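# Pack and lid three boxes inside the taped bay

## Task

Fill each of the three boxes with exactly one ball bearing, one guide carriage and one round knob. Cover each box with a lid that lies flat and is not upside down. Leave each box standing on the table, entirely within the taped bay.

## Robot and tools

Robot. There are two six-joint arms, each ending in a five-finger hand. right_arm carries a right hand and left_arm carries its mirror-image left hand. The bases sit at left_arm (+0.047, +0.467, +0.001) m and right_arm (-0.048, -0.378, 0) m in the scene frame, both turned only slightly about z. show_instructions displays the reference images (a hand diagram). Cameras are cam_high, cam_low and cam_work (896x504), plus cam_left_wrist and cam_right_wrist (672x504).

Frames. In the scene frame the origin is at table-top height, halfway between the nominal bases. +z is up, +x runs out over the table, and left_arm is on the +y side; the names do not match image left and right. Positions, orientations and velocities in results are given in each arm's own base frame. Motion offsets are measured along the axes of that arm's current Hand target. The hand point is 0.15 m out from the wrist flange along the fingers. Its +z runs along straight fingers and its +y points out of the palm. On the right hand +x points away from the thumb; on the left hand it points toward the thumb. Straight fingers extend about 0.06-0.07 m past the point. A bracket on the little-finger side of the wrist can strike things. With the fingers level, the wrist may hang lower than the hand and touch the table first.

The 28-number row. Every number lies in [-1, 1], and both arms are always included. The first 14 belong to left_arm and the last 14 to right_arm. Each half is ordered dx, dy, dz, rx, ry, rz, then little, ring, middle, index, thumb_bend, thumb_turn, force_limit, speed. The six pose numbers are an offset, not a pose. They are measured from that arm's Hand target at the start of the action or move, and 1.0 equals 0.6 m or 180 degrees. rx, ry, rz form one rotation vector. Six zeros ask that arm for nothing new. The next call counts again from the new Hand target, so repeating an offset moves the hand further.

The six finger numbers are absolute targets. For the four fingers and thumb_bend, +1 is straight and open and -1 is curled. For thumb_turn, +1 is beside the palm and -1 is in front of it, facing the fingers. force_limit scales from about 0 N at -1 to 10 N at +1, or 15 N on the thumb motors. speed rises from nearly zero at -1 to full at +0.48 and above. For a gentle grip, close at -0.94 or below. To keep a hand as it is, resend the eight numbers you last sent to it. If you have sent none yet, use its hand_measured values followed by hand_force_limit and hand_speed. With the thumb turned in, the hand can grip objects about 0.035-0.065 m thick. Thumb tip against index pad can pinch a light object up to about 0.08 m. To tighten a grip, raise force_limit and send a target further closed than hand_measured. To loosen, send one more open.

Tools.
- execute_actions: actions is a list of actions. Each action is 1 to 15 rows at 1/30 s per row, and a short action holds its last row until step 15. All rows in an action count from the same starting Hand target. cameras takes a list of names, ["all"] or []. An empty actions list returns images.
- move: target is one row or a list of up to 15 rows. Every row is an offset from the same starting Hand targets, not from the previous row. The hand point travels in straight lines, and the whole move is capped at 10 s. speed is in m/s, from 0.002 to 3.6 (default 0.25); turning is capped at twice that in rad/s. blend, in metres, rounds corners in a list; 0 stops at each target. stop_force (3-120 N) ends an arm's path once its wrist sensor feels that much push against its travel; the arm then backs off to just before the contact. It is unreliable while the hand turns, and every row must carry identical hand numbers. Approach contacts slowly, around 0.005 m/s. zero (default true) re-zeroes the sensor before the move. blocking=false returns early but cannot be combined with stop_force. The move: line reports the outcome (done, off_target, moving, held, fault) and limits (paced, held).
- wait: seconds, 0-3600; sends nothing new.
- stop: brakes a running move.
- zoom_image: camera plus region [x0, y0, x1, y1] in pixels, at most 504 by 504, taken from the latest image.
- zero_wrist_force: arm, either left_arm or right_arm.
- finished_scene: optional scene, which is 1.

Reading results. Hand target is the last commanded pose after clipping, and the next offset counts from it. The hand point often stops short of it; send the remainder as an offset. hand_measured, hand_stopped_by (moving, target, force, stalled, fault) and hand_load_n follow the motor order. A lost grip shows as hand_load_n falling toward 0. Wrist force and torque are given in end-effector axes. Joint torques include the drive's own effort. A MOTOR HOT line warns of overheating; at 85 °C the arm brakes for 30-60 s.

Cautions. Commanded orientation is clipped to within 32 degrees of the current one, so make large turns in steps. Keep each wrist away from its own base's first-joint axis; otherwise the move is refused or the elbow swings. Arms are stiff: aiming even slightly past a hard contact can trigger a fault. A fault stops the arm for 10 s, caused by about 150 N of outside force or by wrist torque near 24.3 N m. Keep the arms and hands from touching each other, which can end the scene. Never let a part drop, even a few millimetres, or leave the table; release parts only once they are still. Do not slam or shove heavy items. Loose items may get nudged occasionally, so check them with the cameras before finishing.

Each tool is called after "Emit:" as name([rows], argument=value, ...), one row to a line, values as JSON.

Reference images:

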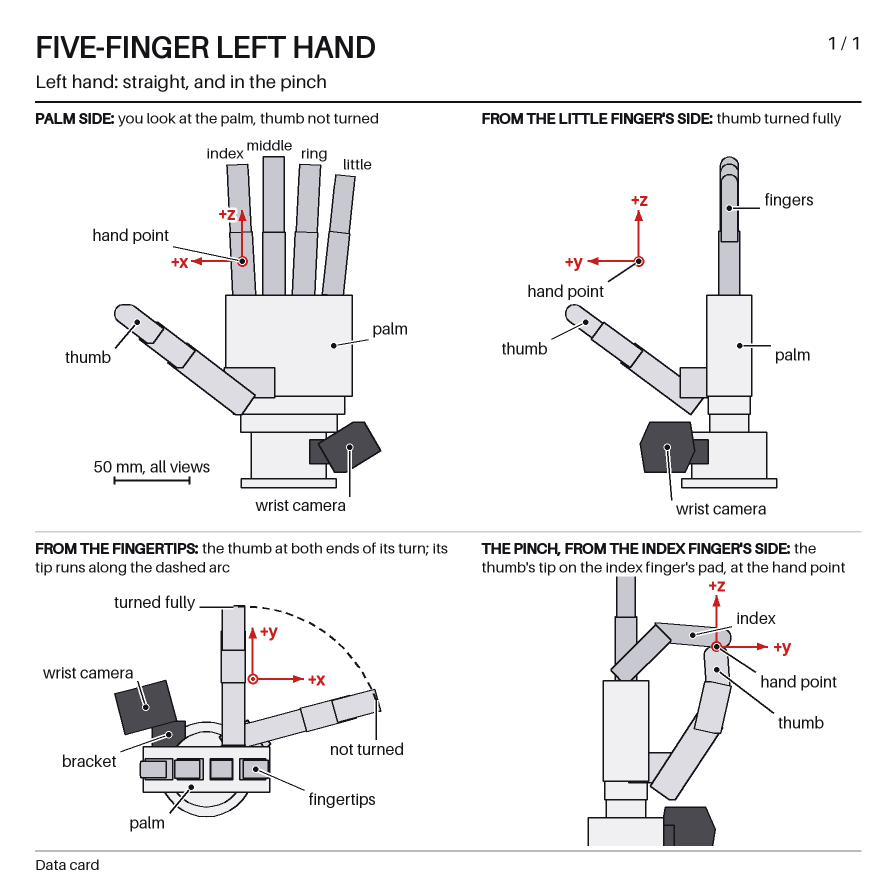

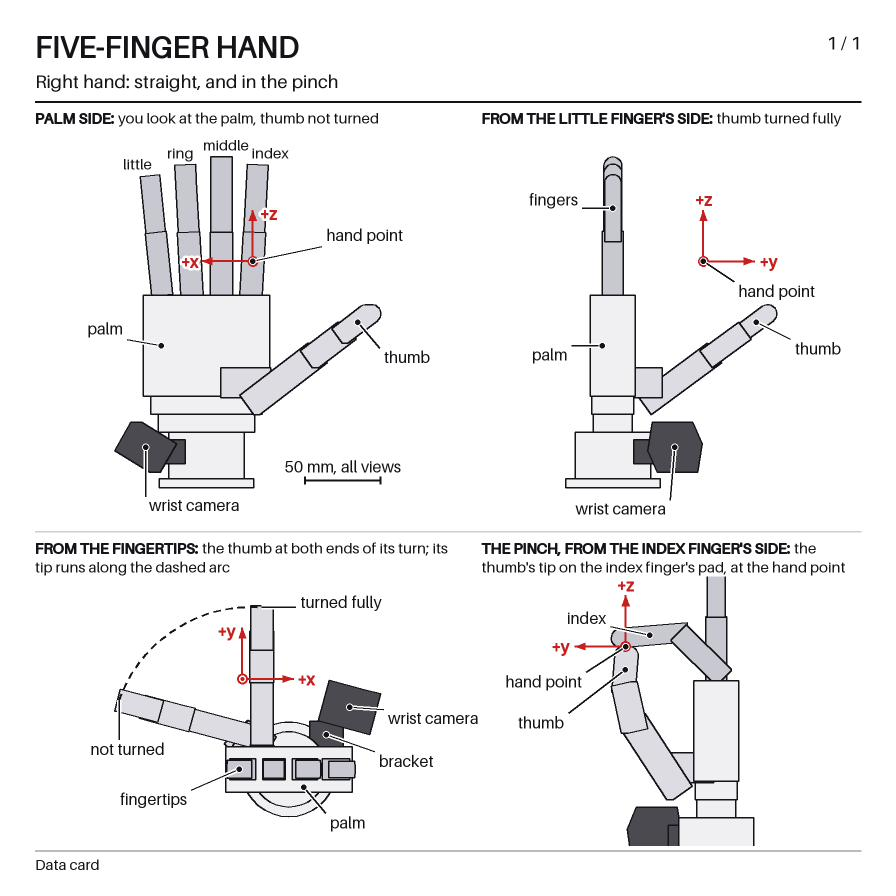

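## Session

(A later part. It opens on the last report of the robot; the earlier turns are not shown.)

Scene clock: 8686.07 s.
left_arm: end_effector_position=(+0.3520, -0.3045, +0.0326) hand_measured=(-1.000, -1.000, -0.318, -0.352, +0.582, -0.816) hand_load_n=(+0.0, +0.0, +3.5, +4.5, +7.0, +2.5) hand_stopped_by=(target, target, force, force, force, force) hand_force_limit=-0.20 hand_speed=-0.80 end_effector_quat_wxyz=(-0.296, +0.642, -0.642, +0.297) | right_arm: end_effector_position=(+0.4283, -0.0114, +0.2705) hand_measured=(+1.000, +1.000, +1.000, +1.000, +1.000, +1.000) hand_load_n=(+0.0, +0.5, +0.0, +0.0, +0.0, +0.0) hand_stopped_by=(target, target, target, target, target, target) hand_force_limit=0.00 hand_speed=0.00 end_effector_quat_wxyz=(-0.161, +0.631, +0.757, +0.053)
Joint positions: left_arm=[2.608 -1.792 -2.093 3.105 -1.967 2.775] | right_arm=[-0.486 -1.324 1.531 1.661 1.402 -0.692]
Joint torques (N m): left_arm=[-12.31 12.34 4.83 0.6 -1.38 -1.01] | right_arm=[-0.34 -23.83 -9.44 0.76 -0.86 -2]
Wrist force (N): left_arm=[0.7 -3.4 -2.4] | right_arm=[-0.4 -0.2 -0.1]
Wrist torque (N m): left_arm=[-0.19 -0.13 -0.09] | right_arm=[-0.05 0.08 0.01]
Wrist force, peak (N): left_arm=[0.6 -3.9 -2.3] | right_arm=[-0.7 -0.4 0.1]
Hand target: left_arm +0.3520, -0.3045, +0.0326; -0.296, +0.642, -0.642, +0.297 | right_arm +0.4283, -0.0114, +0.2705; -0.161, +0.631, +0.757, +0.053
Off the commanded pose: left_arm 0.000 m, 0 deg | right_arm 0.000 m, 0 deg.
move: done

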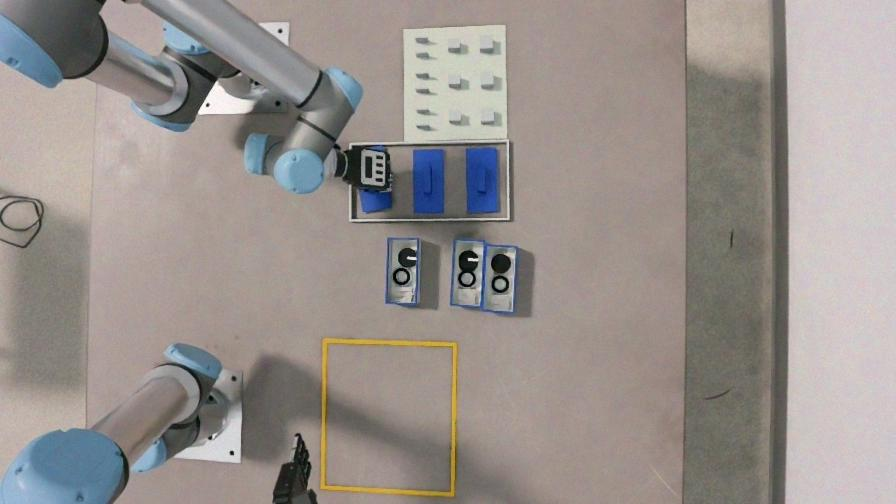

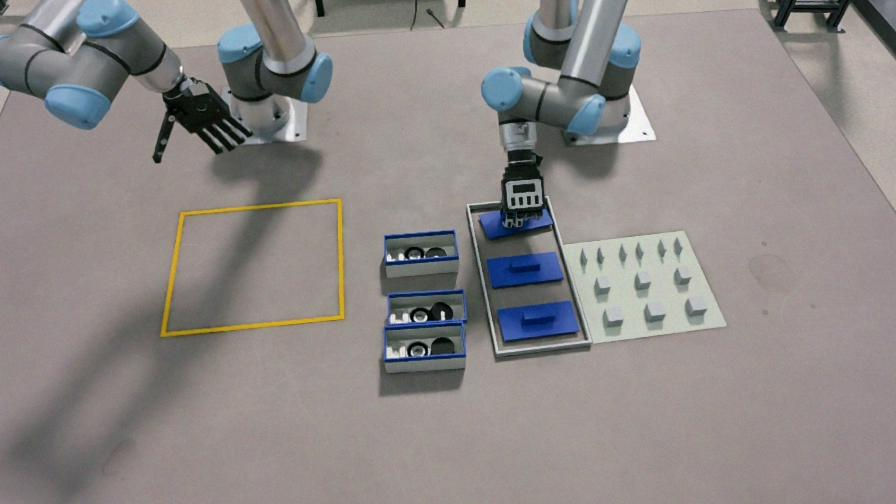

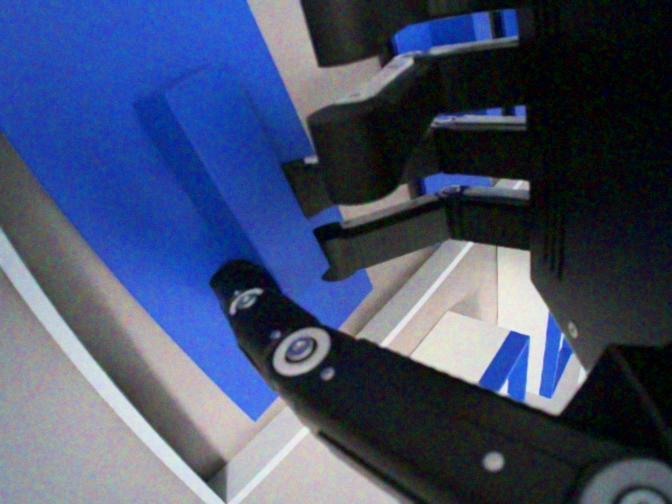

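Emit:
move([
  [0,-0.1133,-0.0967,0,0,0,-1,-1,-0.36,-0.40,0.25,-1,-0.2,-0.8,0,0,0,0,0,0,1,1,1,1,1,1,0,0],
  [0.3526,-0.1959,0.0,0,0.0296,0.0253,-1,-1,-0.36,-0.40,0.25,-1,-0.2,-0.8,0,0,0,0,0,0,1,1,1,1,1,1,0,0],
], speed=[0.08,0.12], blend=[0.03,0], cameras=["cam_high","cam_work","cam_left_wrist"])

Emit:
zoom_image(camera="cam_high", region=[366, 226, 446, 306])

Scene clock: 8725.23 s.
left_arm: end_effector_position=(+0.4282, -0.5158, +0.1224) hand_measured=(-1.000, -1.000, -0.318, -0.352, +0.582, -0.816) hand_load_n=(+0.0, +0.0, +3.5, +1.0, +7.5, +1.5) hand_stopped_by=(target, target, force, force, force, force) hand_force_limit=-0.20 hand_speed=-0.80 end_effector_quat_wxyz=(+0.277, -0.602, +0.680, -0.314) | right_arm: end_effector_position=(+0.4283, -0.0114, +0.2705) hand_measured=(+1.000, +1.000, +1.000, +1.000, +1.000, +1.000) hand_load_n=(+0.0, +0.0, +0.0, +0.0, +0.0, -0.5) hand_stopped_by=(target, target, target, target, target, target) hand_force_limit=0.00 hand_speed=0.00 end_effector_quat_wxyz=(-0.161, +0.631, +0.757, +0.053)
Joint positions: left_arm=[2.361 -2.139 -1.319 2.637 -2.054 2.676] | right_arm=[-0.486 -1.324 1.531 1.661 1.402 -0.692]
Joint torques (N m): left_arm=[-14.91 33.63 29.59 -3.38 -2.13 -1.38] | right_arm=[0.74 -23.39 -10.77 0.74 -0.85 -1.99]
Wrist force (N): left_arm=[-0.1 0.4 -0.5] | right_arm=[-0.4 -0.3 -0.1]
Wrist torque (N m): left_arm=[0.07 -0.01 0.06] | right_arm=[-0.08 0.08 0.00]
Wrist force, peak (N): left_arm=[0.7 -3.6 -2.5] | right_arm=[-0.6 -0.4 0.3]
Hand target: left_arm +0.4283, -0.5159, +0.1224; +0.277, -0.602, +0.680, -0.314 | right_arm +0.4283, -0.0114, +0.2705; -0.161, +0.631, +0.757, +0.053
Off the commanded pose: left_arm 0.000 m, 0 deg | right_arm 0.000 m, 0 deg.
move: done

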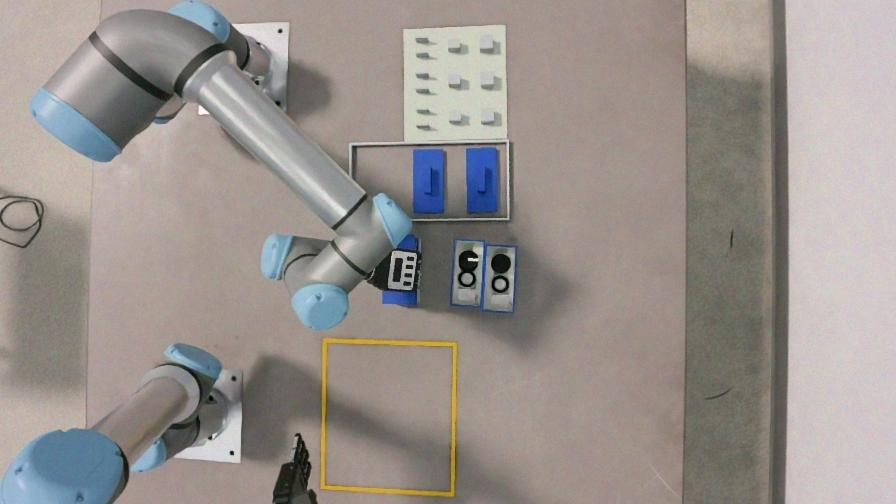

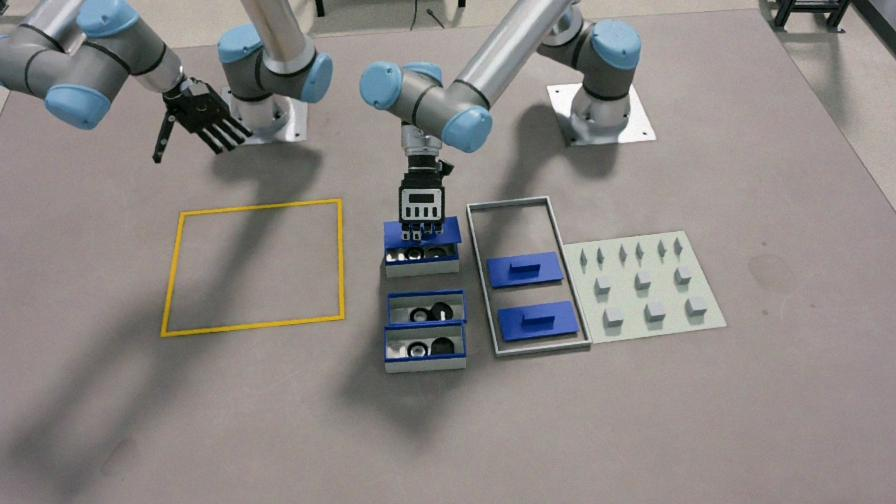

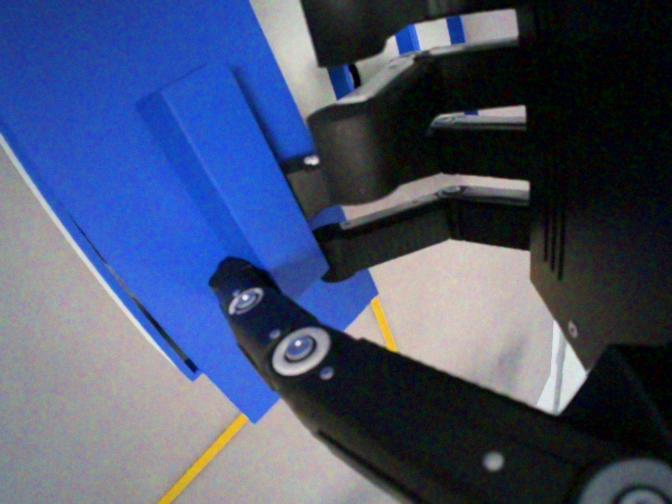

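Scaled by 6.300 from the camera's image (finer frame: 1280x720).

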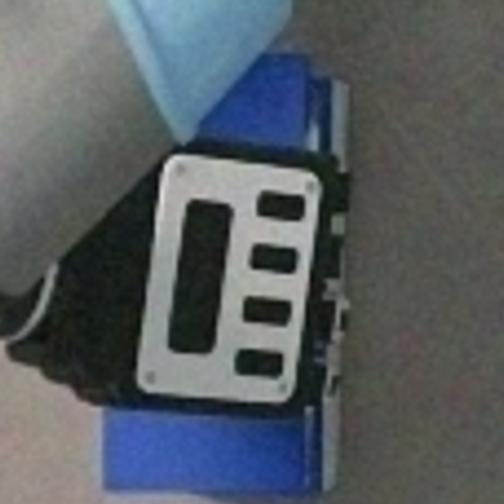

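Emit:
zoom_image(camera="cam_high", region=[376, 286, 426, 311])

Emit:
zoom_image(camera="cam_high", region=[391, 230, 426, 258])

Emit:
zoom_image(camera="cam_work", region=[372, 200, 472, 290])

Scaled by 10.080 from the camera's image (finer frame: 1280x720).

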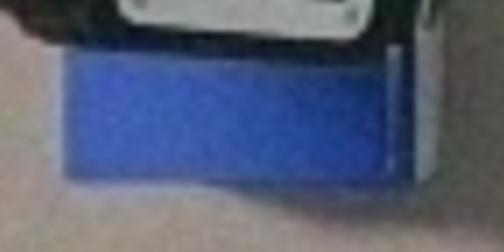

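Scaled by 14.400 from the camera's image (finer frame: 1280x720).

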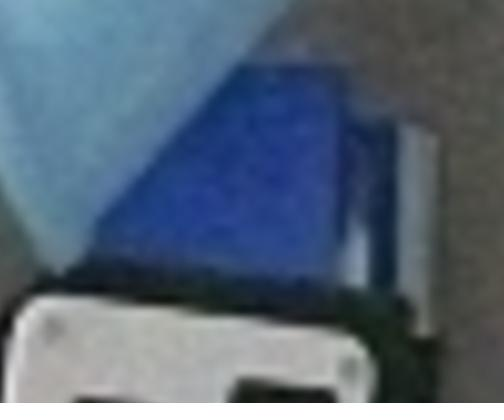

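Scaled by 5.040 from the camera's image (finer frame: 1280x720).

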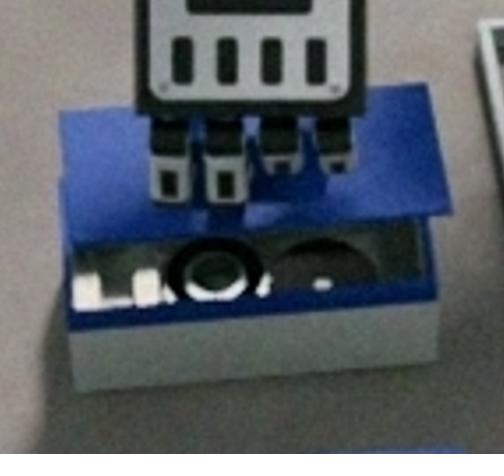

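Emit:
zoom_image(camera="cam_high", region=[406, 142, 451, 222])

Emit:
zoom_image(camera="cam_high", region=[371, 229, 436, 311])

Scaled by 6.300 from the camera's image (finer frame: 1280x720).

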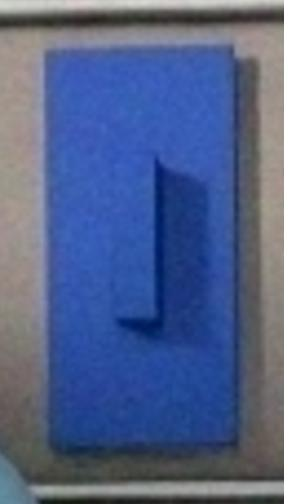

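Scaled by 6.146 from the camera's image (finer frame: 1280x720).

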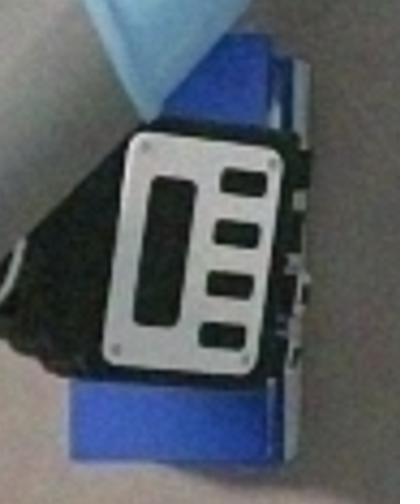

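Emit:
wait(seconds=0.05, cameras=["cam_low","cam_high"])

Emit:
zoom_image(camera="cam_high", region=[371, 286, 426, 312])

Scene clock: 8864.40 s.
left_arm: end_effector_position=(+0.4283, -0.5159, +0.1224) hand_measured=(-1.000, -1.000, -0.318, -0.352, +0.582, -0.816) hand_load_n=(+0.0, +0.0, +3.5, +1.5, +7.5, +1.5) hand_stopped_by=(target, target, force, force, force, force) hand_force_limit=-0.20 hand_speed=-0.80 end_effector_quat_wxyz=(+0.277, -0.602, +0.680, -0.314) | right_arm: end_effector_position=(+0.4283, -0.0114, +0.2705) hand_measured=(+1.000, +1.000, +1.000, +1.000, +1.000, +1.000) hand_load_n=(+0.0, +0.0, +0.0, +0.0, +0.0, -0.5) hand_stopped_by=(target, target, target, target, target, target) hand_force_limit=0.00 hand_speed=0.00 end_effector_quat_wxyz=(-0.161, +0.631, +0.757, +0.053)
Joint positions: left_arm=[2.361 -2.14 -1.319 2.636 -2.054 2.676] | right_arm=[-0.486 -1.324 1.531 1.661 1.402 -0.692]
Joint torques (N m): left_arm=[-13.85 31.48 30.36 -2.89 -1.95 -1.43] | right_arm=[0.73 -23.26 -10.7 0.73 -0.76 -1.89]
Wrist force (N): left_arm=[-0.1 0.6 -0.3] | right_arm=[-0.4 -0.1 -0.1]
Wrist torque (N m): left_arm=[0.09 -0.01 0.05] | right_arm=[-0.04 0.07 0.02]
Wrist force, peak (N): left_arm=[-0.1 0.8 -0.7] | right_arm=[-0.7 -0.2 0.5]
Hand target: left_arm +0.4283, -0.5159, +0.1224; +0.277, -0.602, +0.680, -0.314 | right_arm +0.4283, -0.0114, +0.2705; -0.161, +0.631, +0.757, +0.053
Off the commanded pose: left_arm 0.000 m, 0 deg | right_arm 0.000 m, 0 deg.
wait: 0.07 s; at rest from the start
Images, in order (width x height): cam_high 896x504, cam_low 896x504.

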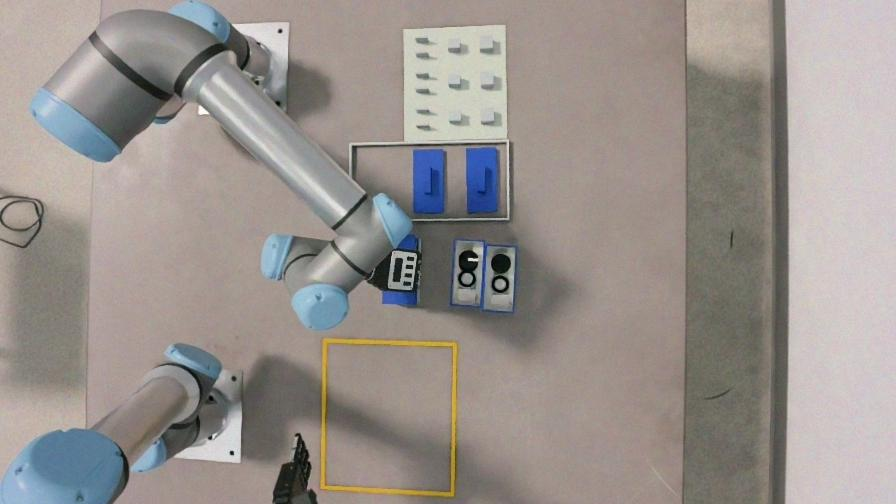

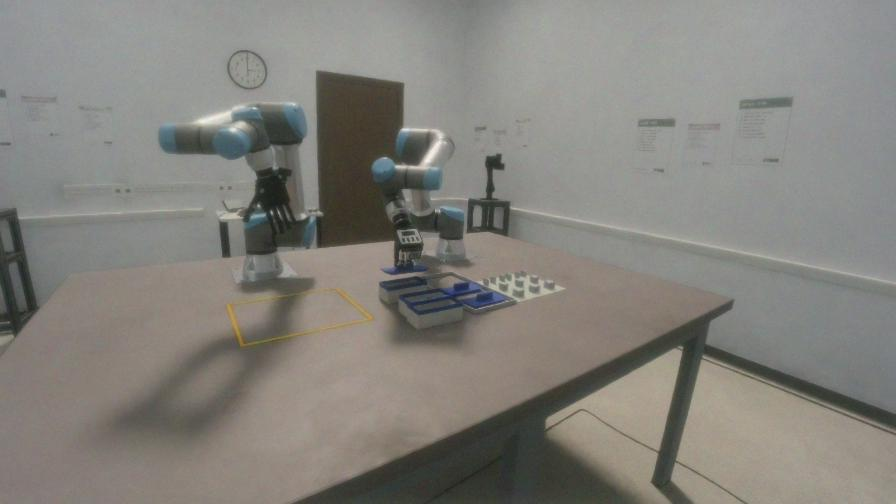

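Scaled by 9.164 from the camera's image (finer frame: 1280x720).

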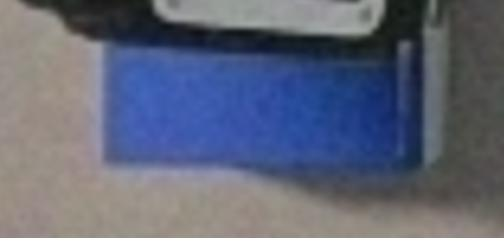

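Emit:
zoom_image(camera="cam_low", region=[370, 240, 470, 330])

Scaled by 5.040 from the camera's image (finer frame: 1280x720).

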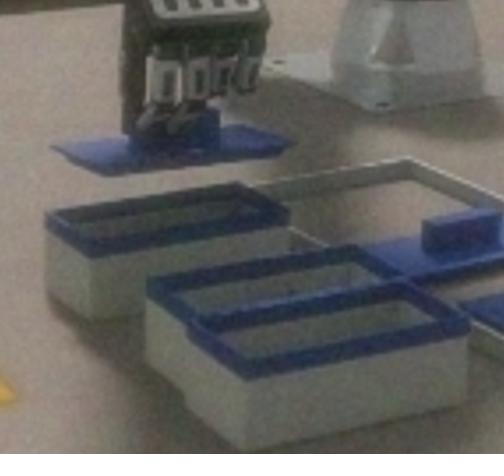

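Emit:
move([
  [0.0083,0.0120,0.0116,0,0,0,-1,-1,-0.36,-0.40,0.25,-1,-0.2,-0.8,0,0,0,0,0,0,1,1,1,1,1,1,0,0],
  [0.0083,0.0584,0.0513,0,0,0,-1,-1,-0.36,-0.40,0.25,-1,-0.2,-0.8,0,0,0,0,0,0,1,1,1,1,1,1,0,0],
], speed=0.035, stop_force=5, cameras=["cam_high","cam_low","cam_work","cam_left_wrist"])

Emit:
zoom_image(camera="cam_low", region=[370, 240, 470, 330])

Emit:
zoom_image(camera="cam_work", region=[372, 200, 472, 290])

Scene clock: 8890.30 s.
left_arm: end_effector_position=(+0.4283, -0.5210, +0.0794) hand_measured=(-1.000, -1.000, -0.318, -0.352, +0.584, -0.816) hand_load_n=(+0.0, +0.0, +3.0, +2.0, +8.5, +1.5) hand_stopped_by=(target, target, force, force, force, force) hand_force_limit=-0.20 hand_speed=-0.80 end_effector_quat_wxyz=(+0.277, -0.602, +0.680, -0.314) | right_arm: end_effector_position=(+0.4283, -0.0114, +0.2705) hand_measured=(+1.000, +1.000, +1.000, +1.000, +1.000, +1.000) hand_load_n=(+0.0, +0.0, +0.0, +0.5, +0.0, +0.0) hand_stopped_by=(target, target, target, target, target, target) hand_force_limit=0.00 hand_speed=0.00 end_effector_quat_wxyz=(-0.161, +0.631, +0.757, +0.053)
Joint positions: left_arm=[2.355 -2.187 -1.358 2.721 -2.059 2.67] | right_arm=[-0.486 -1.324 1.531 1.661 1.402 -0.692]
Joint torques (N m): left_arm=[-14.44 60 29.49 -2.82 0.92 0.04] | right_arm=[0.39 -23.91 -10.71 0.75 -0.88 -2.08]
Wrist force (N): left_arm=[0.0 0.2 -0.6] | right_arm=[-0.3 -0.2 0.0]
Wrist torque (N m): left_arm=[0.06 -0.04 0.10] | right_arm=[-0.06 0.07 0.01]
Wrist force, peak (N): left_arm=[0.7 -10.2 -3.5] | right_arm=[-0.8 -0.2 0.0]
Hand target: left_arm +0.4283, -0.5210, +0.0794; +0.277, -0.602, +0.680, -0.314 (not the last commanded pose) | right_arm +0.4283, -0.0114, +0.2705; -0.161, +0.631, +0.757, +0.053
Off the commanded pose: left_arm 0.004 m, 0 deg | right_arm 0.000 m, 0 deg.
move: contact (left_arm); path passed 1 of 2 targets

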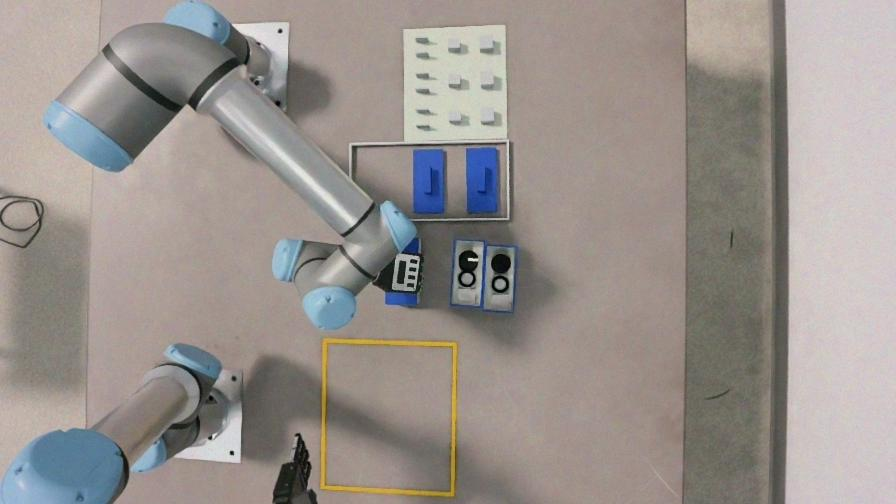

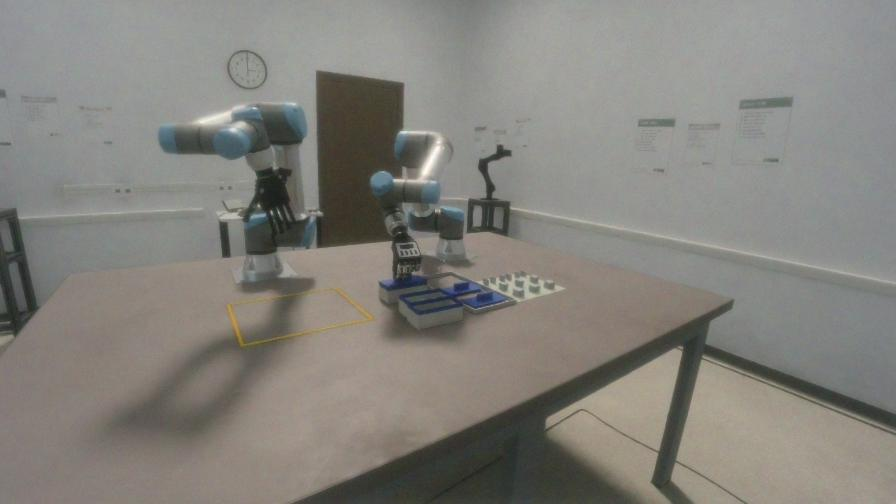

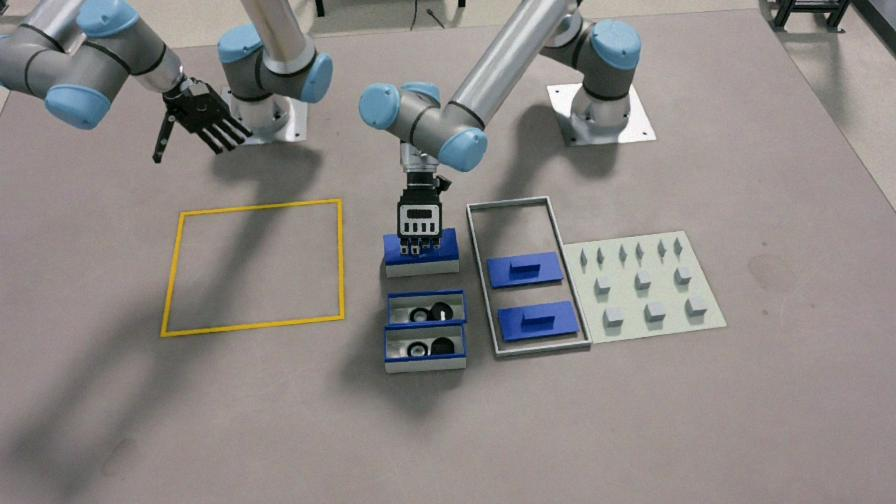

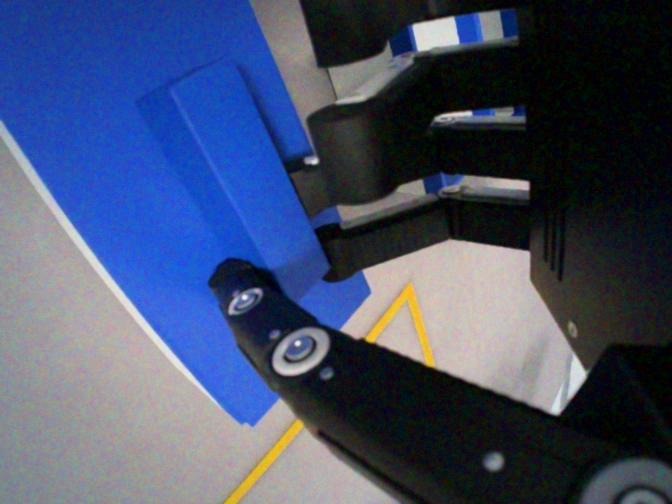

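Scaled by 5.040 from the camera's image (finer frame: 1280x720).

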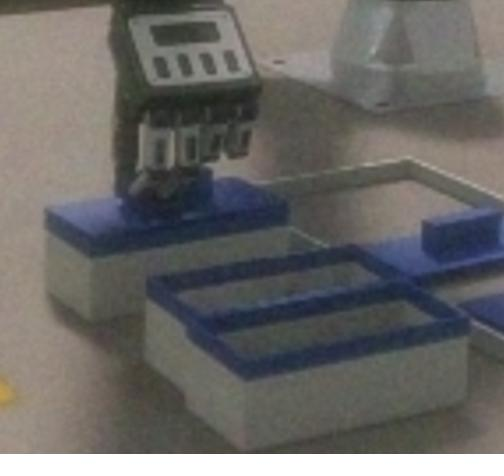

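Scaled by 5.040 from the camera's image (finer frame: 1280x720).

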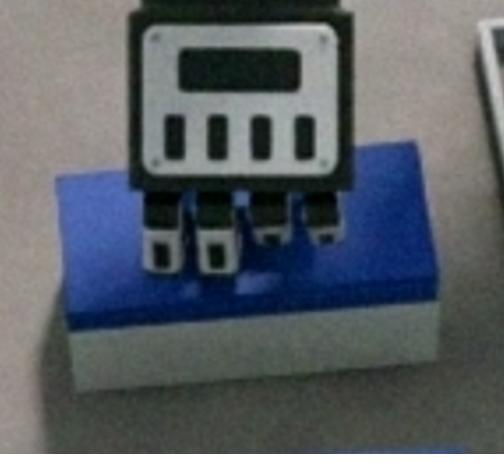

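Emit:
move(target=[0,0.0070,0.0060,0,0,0,-1,-1,-0.36,-0.40,0.25,-1,-0.2,-0.8,0,0,0,0,0,0,1,1,1,1,1,1,0,0], speed=0.02, stop_force=6, cameras=["cam_low","cam_work"])

Emit:
zoom_image(camera="cam_low", region=[370, 260, 440, 320])

Emit:
zoom_image(camera="cam_work", region=[372, 220, 472, 290])

Scene clock: 8909.13 s.
left_arm: end_effector_position=(+0.4284, -0.5211, +0.0785) hand_measured=(-1.000, -1.000, -0.318, -0.352, +0.584, -0.816) hand_load_n=(+0.0, +0.0, +3.5, +3.0, +8.0, +1.0) hand_stopped_by=(target, target, force, force, force, force) hand_force_limit=-0.20 hand_speed=-0.80 end_effector_quat_wxyz=(+0.277, -0.602, +0.680, -0.314) | right_arm: end_effector_position=(+0.4283, -0.0114, +0.2705) hand_measured=(+1.000, +1.000, +1.000, +1.000, +1.000, +1.000) hand_load_n=(+0.0, +0.0, +0.0, +0.0, +0.0, +0.0) hand_stopped_by=(target, target, target, target, target, target) hand_force_limit=0.00 hand_speed=0.00 end_effector_quat_wxyz=(-0.161, +0.631, +0.757, +0.053)
Joint positions: left_arm=[2.355 -2.188 -1.36 2.723 -2.059 2.67] | right_arm=[-0.486 -1.324 1.531 1.661 1.402 -0.692]
Joint torques (N m): left_arm=[-13.48 60.52 29.14 -2.2 0.81 1.18] | right_arm=[0.58 -23.52 -10.95 0.74 -0.88 -2.06]
Wrist force (N): left_arm=[0.4 -0.4 -0.9] | right_arm=[-0.5 -0.3 0.1]
Wrist torque (N m): left_arm=[0.04 -0.09 0.11] | right_arm=[-0.08 0.09 0.00]
Wrist force, peak (N): left_arm=[0.9 -11.9 -6.3] | right_arm=[-0.7 -0.3 0.2]
Hand target: left_arm +0.4284, -0.5211, +0.0785; +0.277, -0.602, +0.680, -0.314 (not the last commanded pose) | right_arm +0.4283, -0.0114, +0.2705; -0.161, +0.631, +0.757, +0.053
Off the commanded pose: left_arm 0.005 m, 0 deg | right_arm 0.000 m, 0 deg.
move: contact (left_arm)

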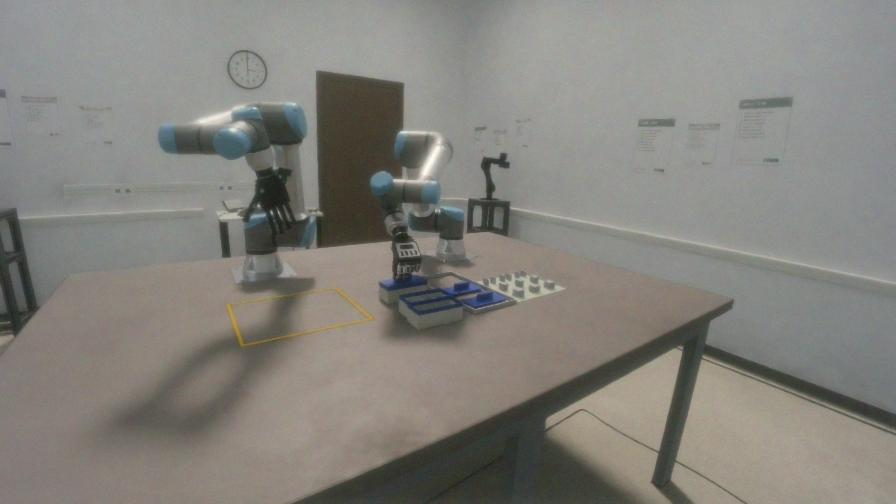

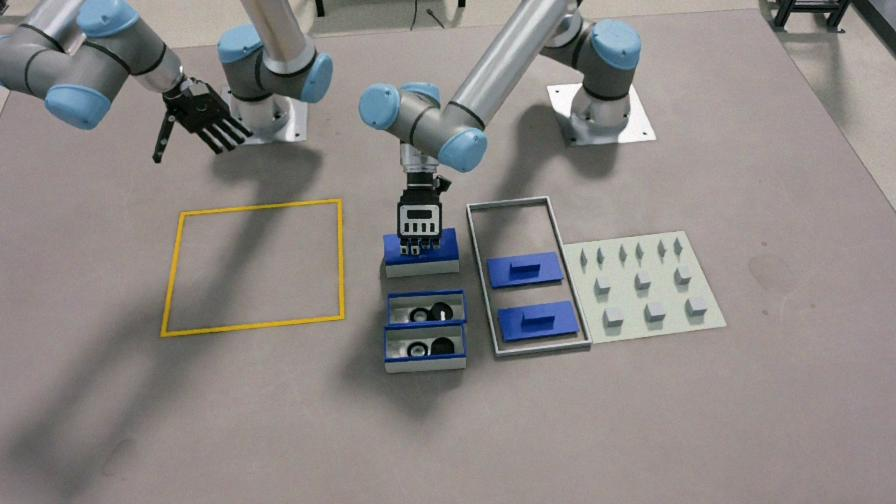

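Scaled by 7.200 from the camera's image (finer frame: 1280x720).

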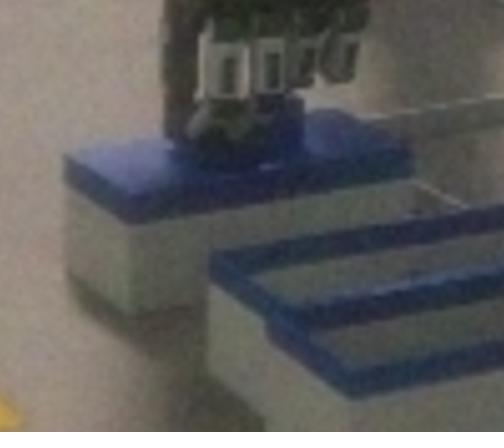

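Scaled by 5.040 from the camera's image (finer frame: 1280x720).

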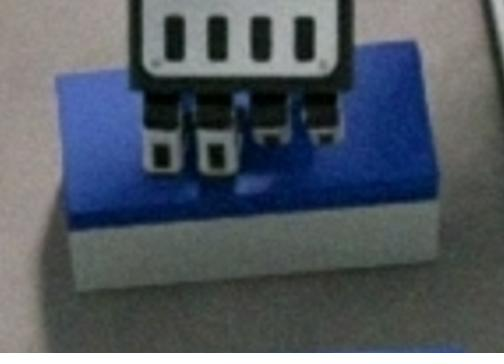

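Emit:
move([
  [0,0,0,0,0,0,-1,-1,-0.12,-0.16,0.7,-1,-0.2,-0.2,0,0,0,0,0,0,1,1,1,1,1,1,0,0],
  [0,-0.0634,-0.0541,0,0,0,-1,-1,-0.12,-0.16,0.7,-1,-0.2,-0.2,0,0,0,0,0,0,1,1,1,1,1,1,0,0],
  [-0.3847,-0.0032,0.0512,0,-0.0317,-0.0271,-1,-1,-0.12,-0.16,0.7,-1,-0.2,-0.2,0,0,0,0,0,0,1,1,1,1,1,1,0,0],
], speed=[0.1,0.1,0.25], blend=[0,0.025,0], cameras=["cam_high","cam_low","cam_work","cam_left_wrist"])

Emit:
zoom_image(camera="cam_high", region=[376, 140, 506, 310])

Emit:
zoom_image(camera="cam_low", region=[370, 250, 520, 330])

Scene clock: 8951.60 s.
left_arm: end_effector_position=(+0.4810, -0.2951, +0.0597) hand_measured=(-1.000, -1.000, -0.120, -0.160, +0.700, -0.816) hand_load_n=(+0.0, +0.0, +0.0, -0.5, +0.0, +0.0) hand_stopped_by=(target, target, target, target, target, force) hand_force_limit=-0.20 hand_speed=-0.20 end_effector_quat_wxyz=(-0.297, +0.645, -0.639, +0.296) | right_arm: end_effector_position=(+0.4283, -0.0114, +0.2705) hand_measured=(+1.000, +1.000, +1.000, +1.000, +1.000, +1.000) hand_load_n=(+0.0, +0.0, +0.0, +0.0, +0.0, +0.0) hand_stopped_by=(target, target, target, target, target, target) hand_force_limit=0.00 hand_speed=0.00 end_effector_quat_wxyz=(-0.161, +0.631, +0.757, +0.053)
Joint positions: left_arm=[2.784 -1.917 -1.822 3 -1.846 2.897] | right_arm=[-0.486 -1.324 1.531 1.661 1.402 -0.692]
Joint torques (N m): left_arm=[13.05 47.91 4.92 1.57 1.88 1.49] | right_arm=[-0.47 -22.87 -10.66 0.68 -0.77 -2.03]
Wrist force (N): left_arm=[0.1 -0.4 -0.6] | right_arm=[-0.4 -0.3 0.0]
Wrist torque (N m): left_arm=[-0.02 -0.02 -0.10] | right_arm=[-0.06 0.07 0.01]
Wrist force, peak (N): left_arm=[-0.1 -1.3 -2.7] | right_arm=[-0.7 -0.4 0.0]
Hand target: left_arm +0.4810, -0.2950, +0.0597; -0.297, +0.645, -0.639, +0.296 | right_arm +0.4283, -0.0114, +0.2705; -0.161, +0.631, +0.757, +0.053
Off the commanded pose: left_arm 0.000 m, 0 deg | right_arm 0.000 m, 0 deg.
move: done

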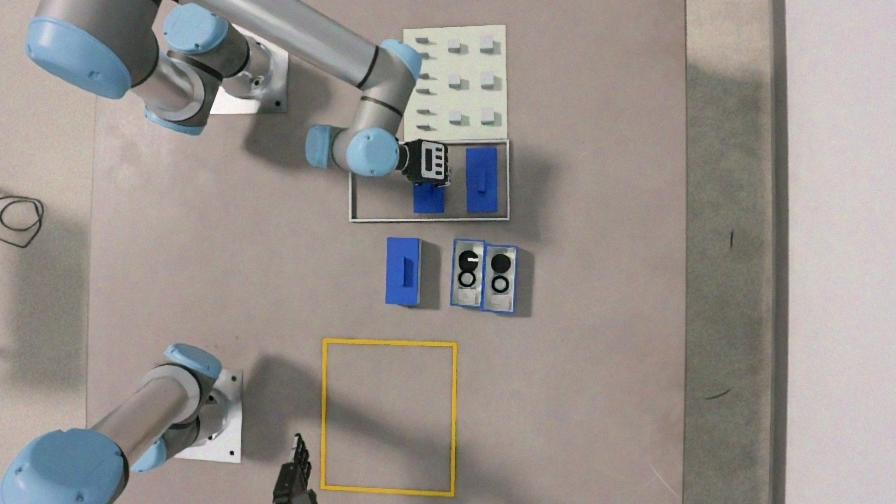

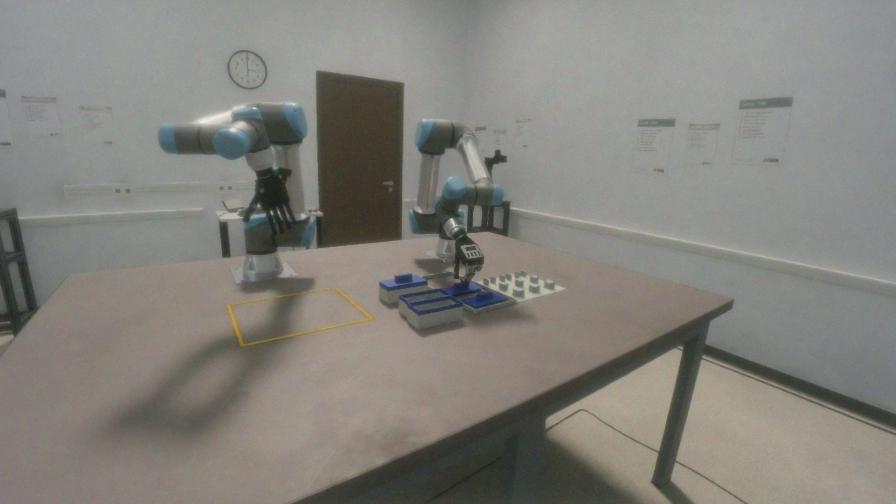

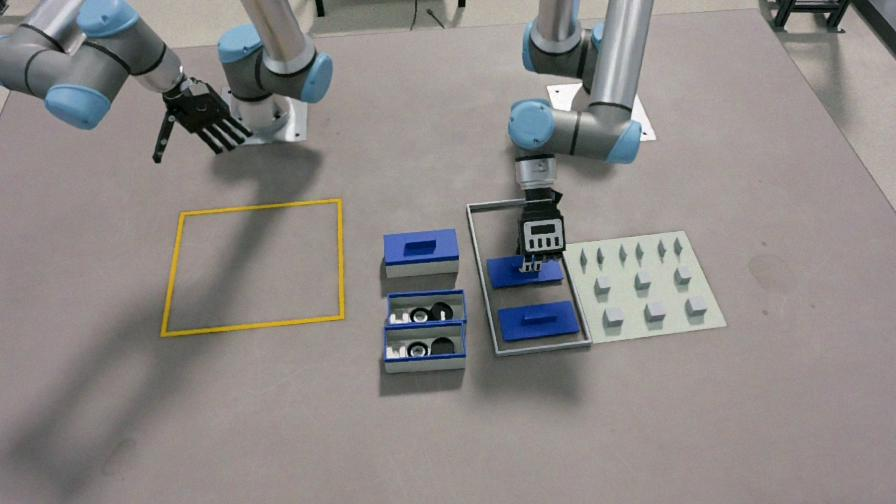

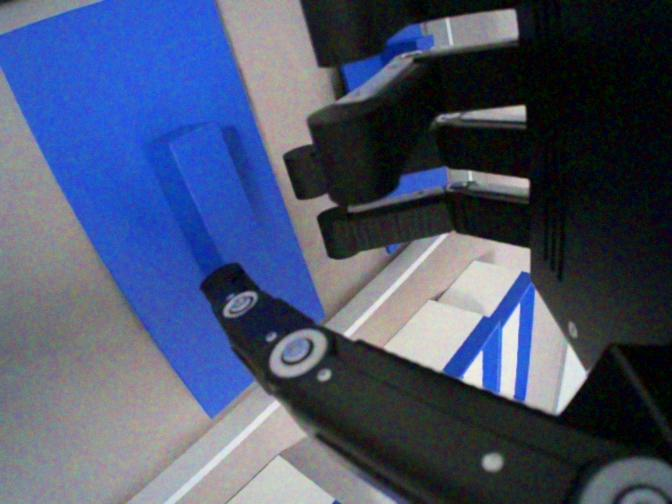

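Scaled by 2.965 from the camera's image (finer frame: 1280x720).

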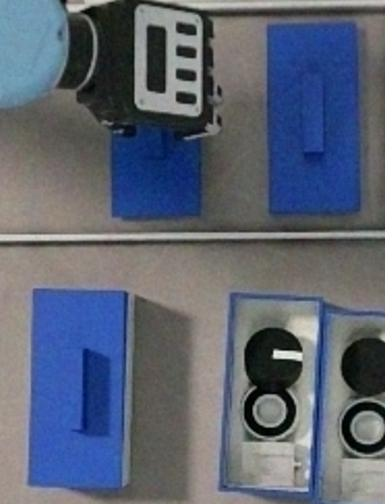

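Scaled by 3.360 from the camera's image (finer frame: 1280x720).

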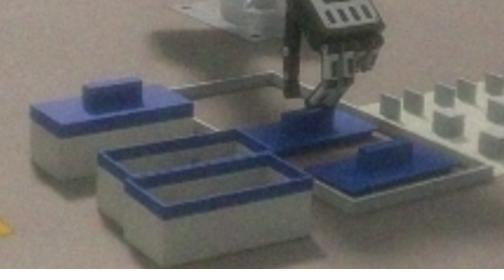

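Emit:
zoom_image(camera="cam_left_wrist", region=[130, 80, 400, 320])

Emit:
zoom_image(camera="cam_high", region=[400, 136, 480, 216])

Emit:
zoom_image(camera="cam_work", region=[476, 220, 576, 290])

Scaled by 1.867 from the camera's image (finer frame: 960x720).

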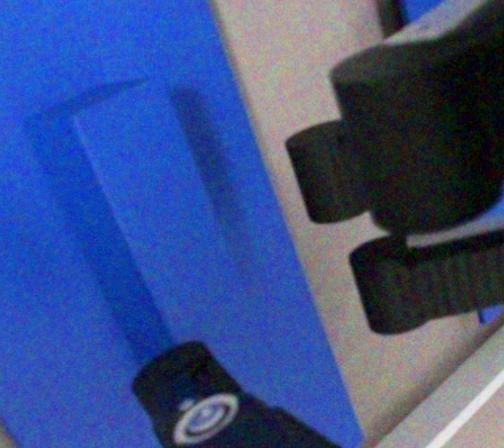

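Scaled by 6.300 from the camera's image (finer frame: 1280x720).

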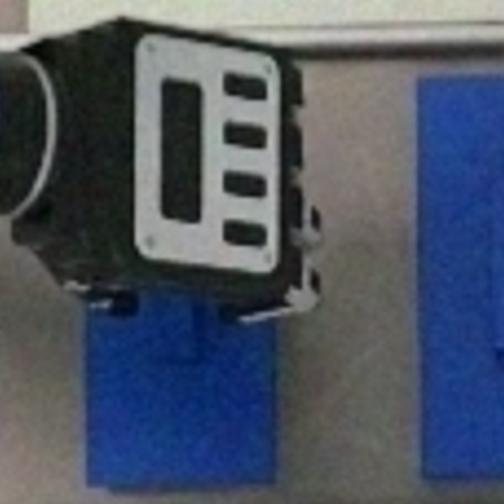

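Scaled by 5.040 from the camera's image (finer frame: 1280x720).

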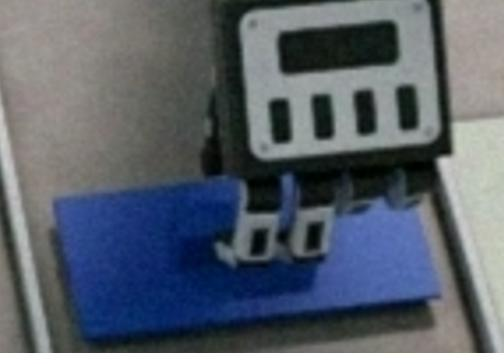

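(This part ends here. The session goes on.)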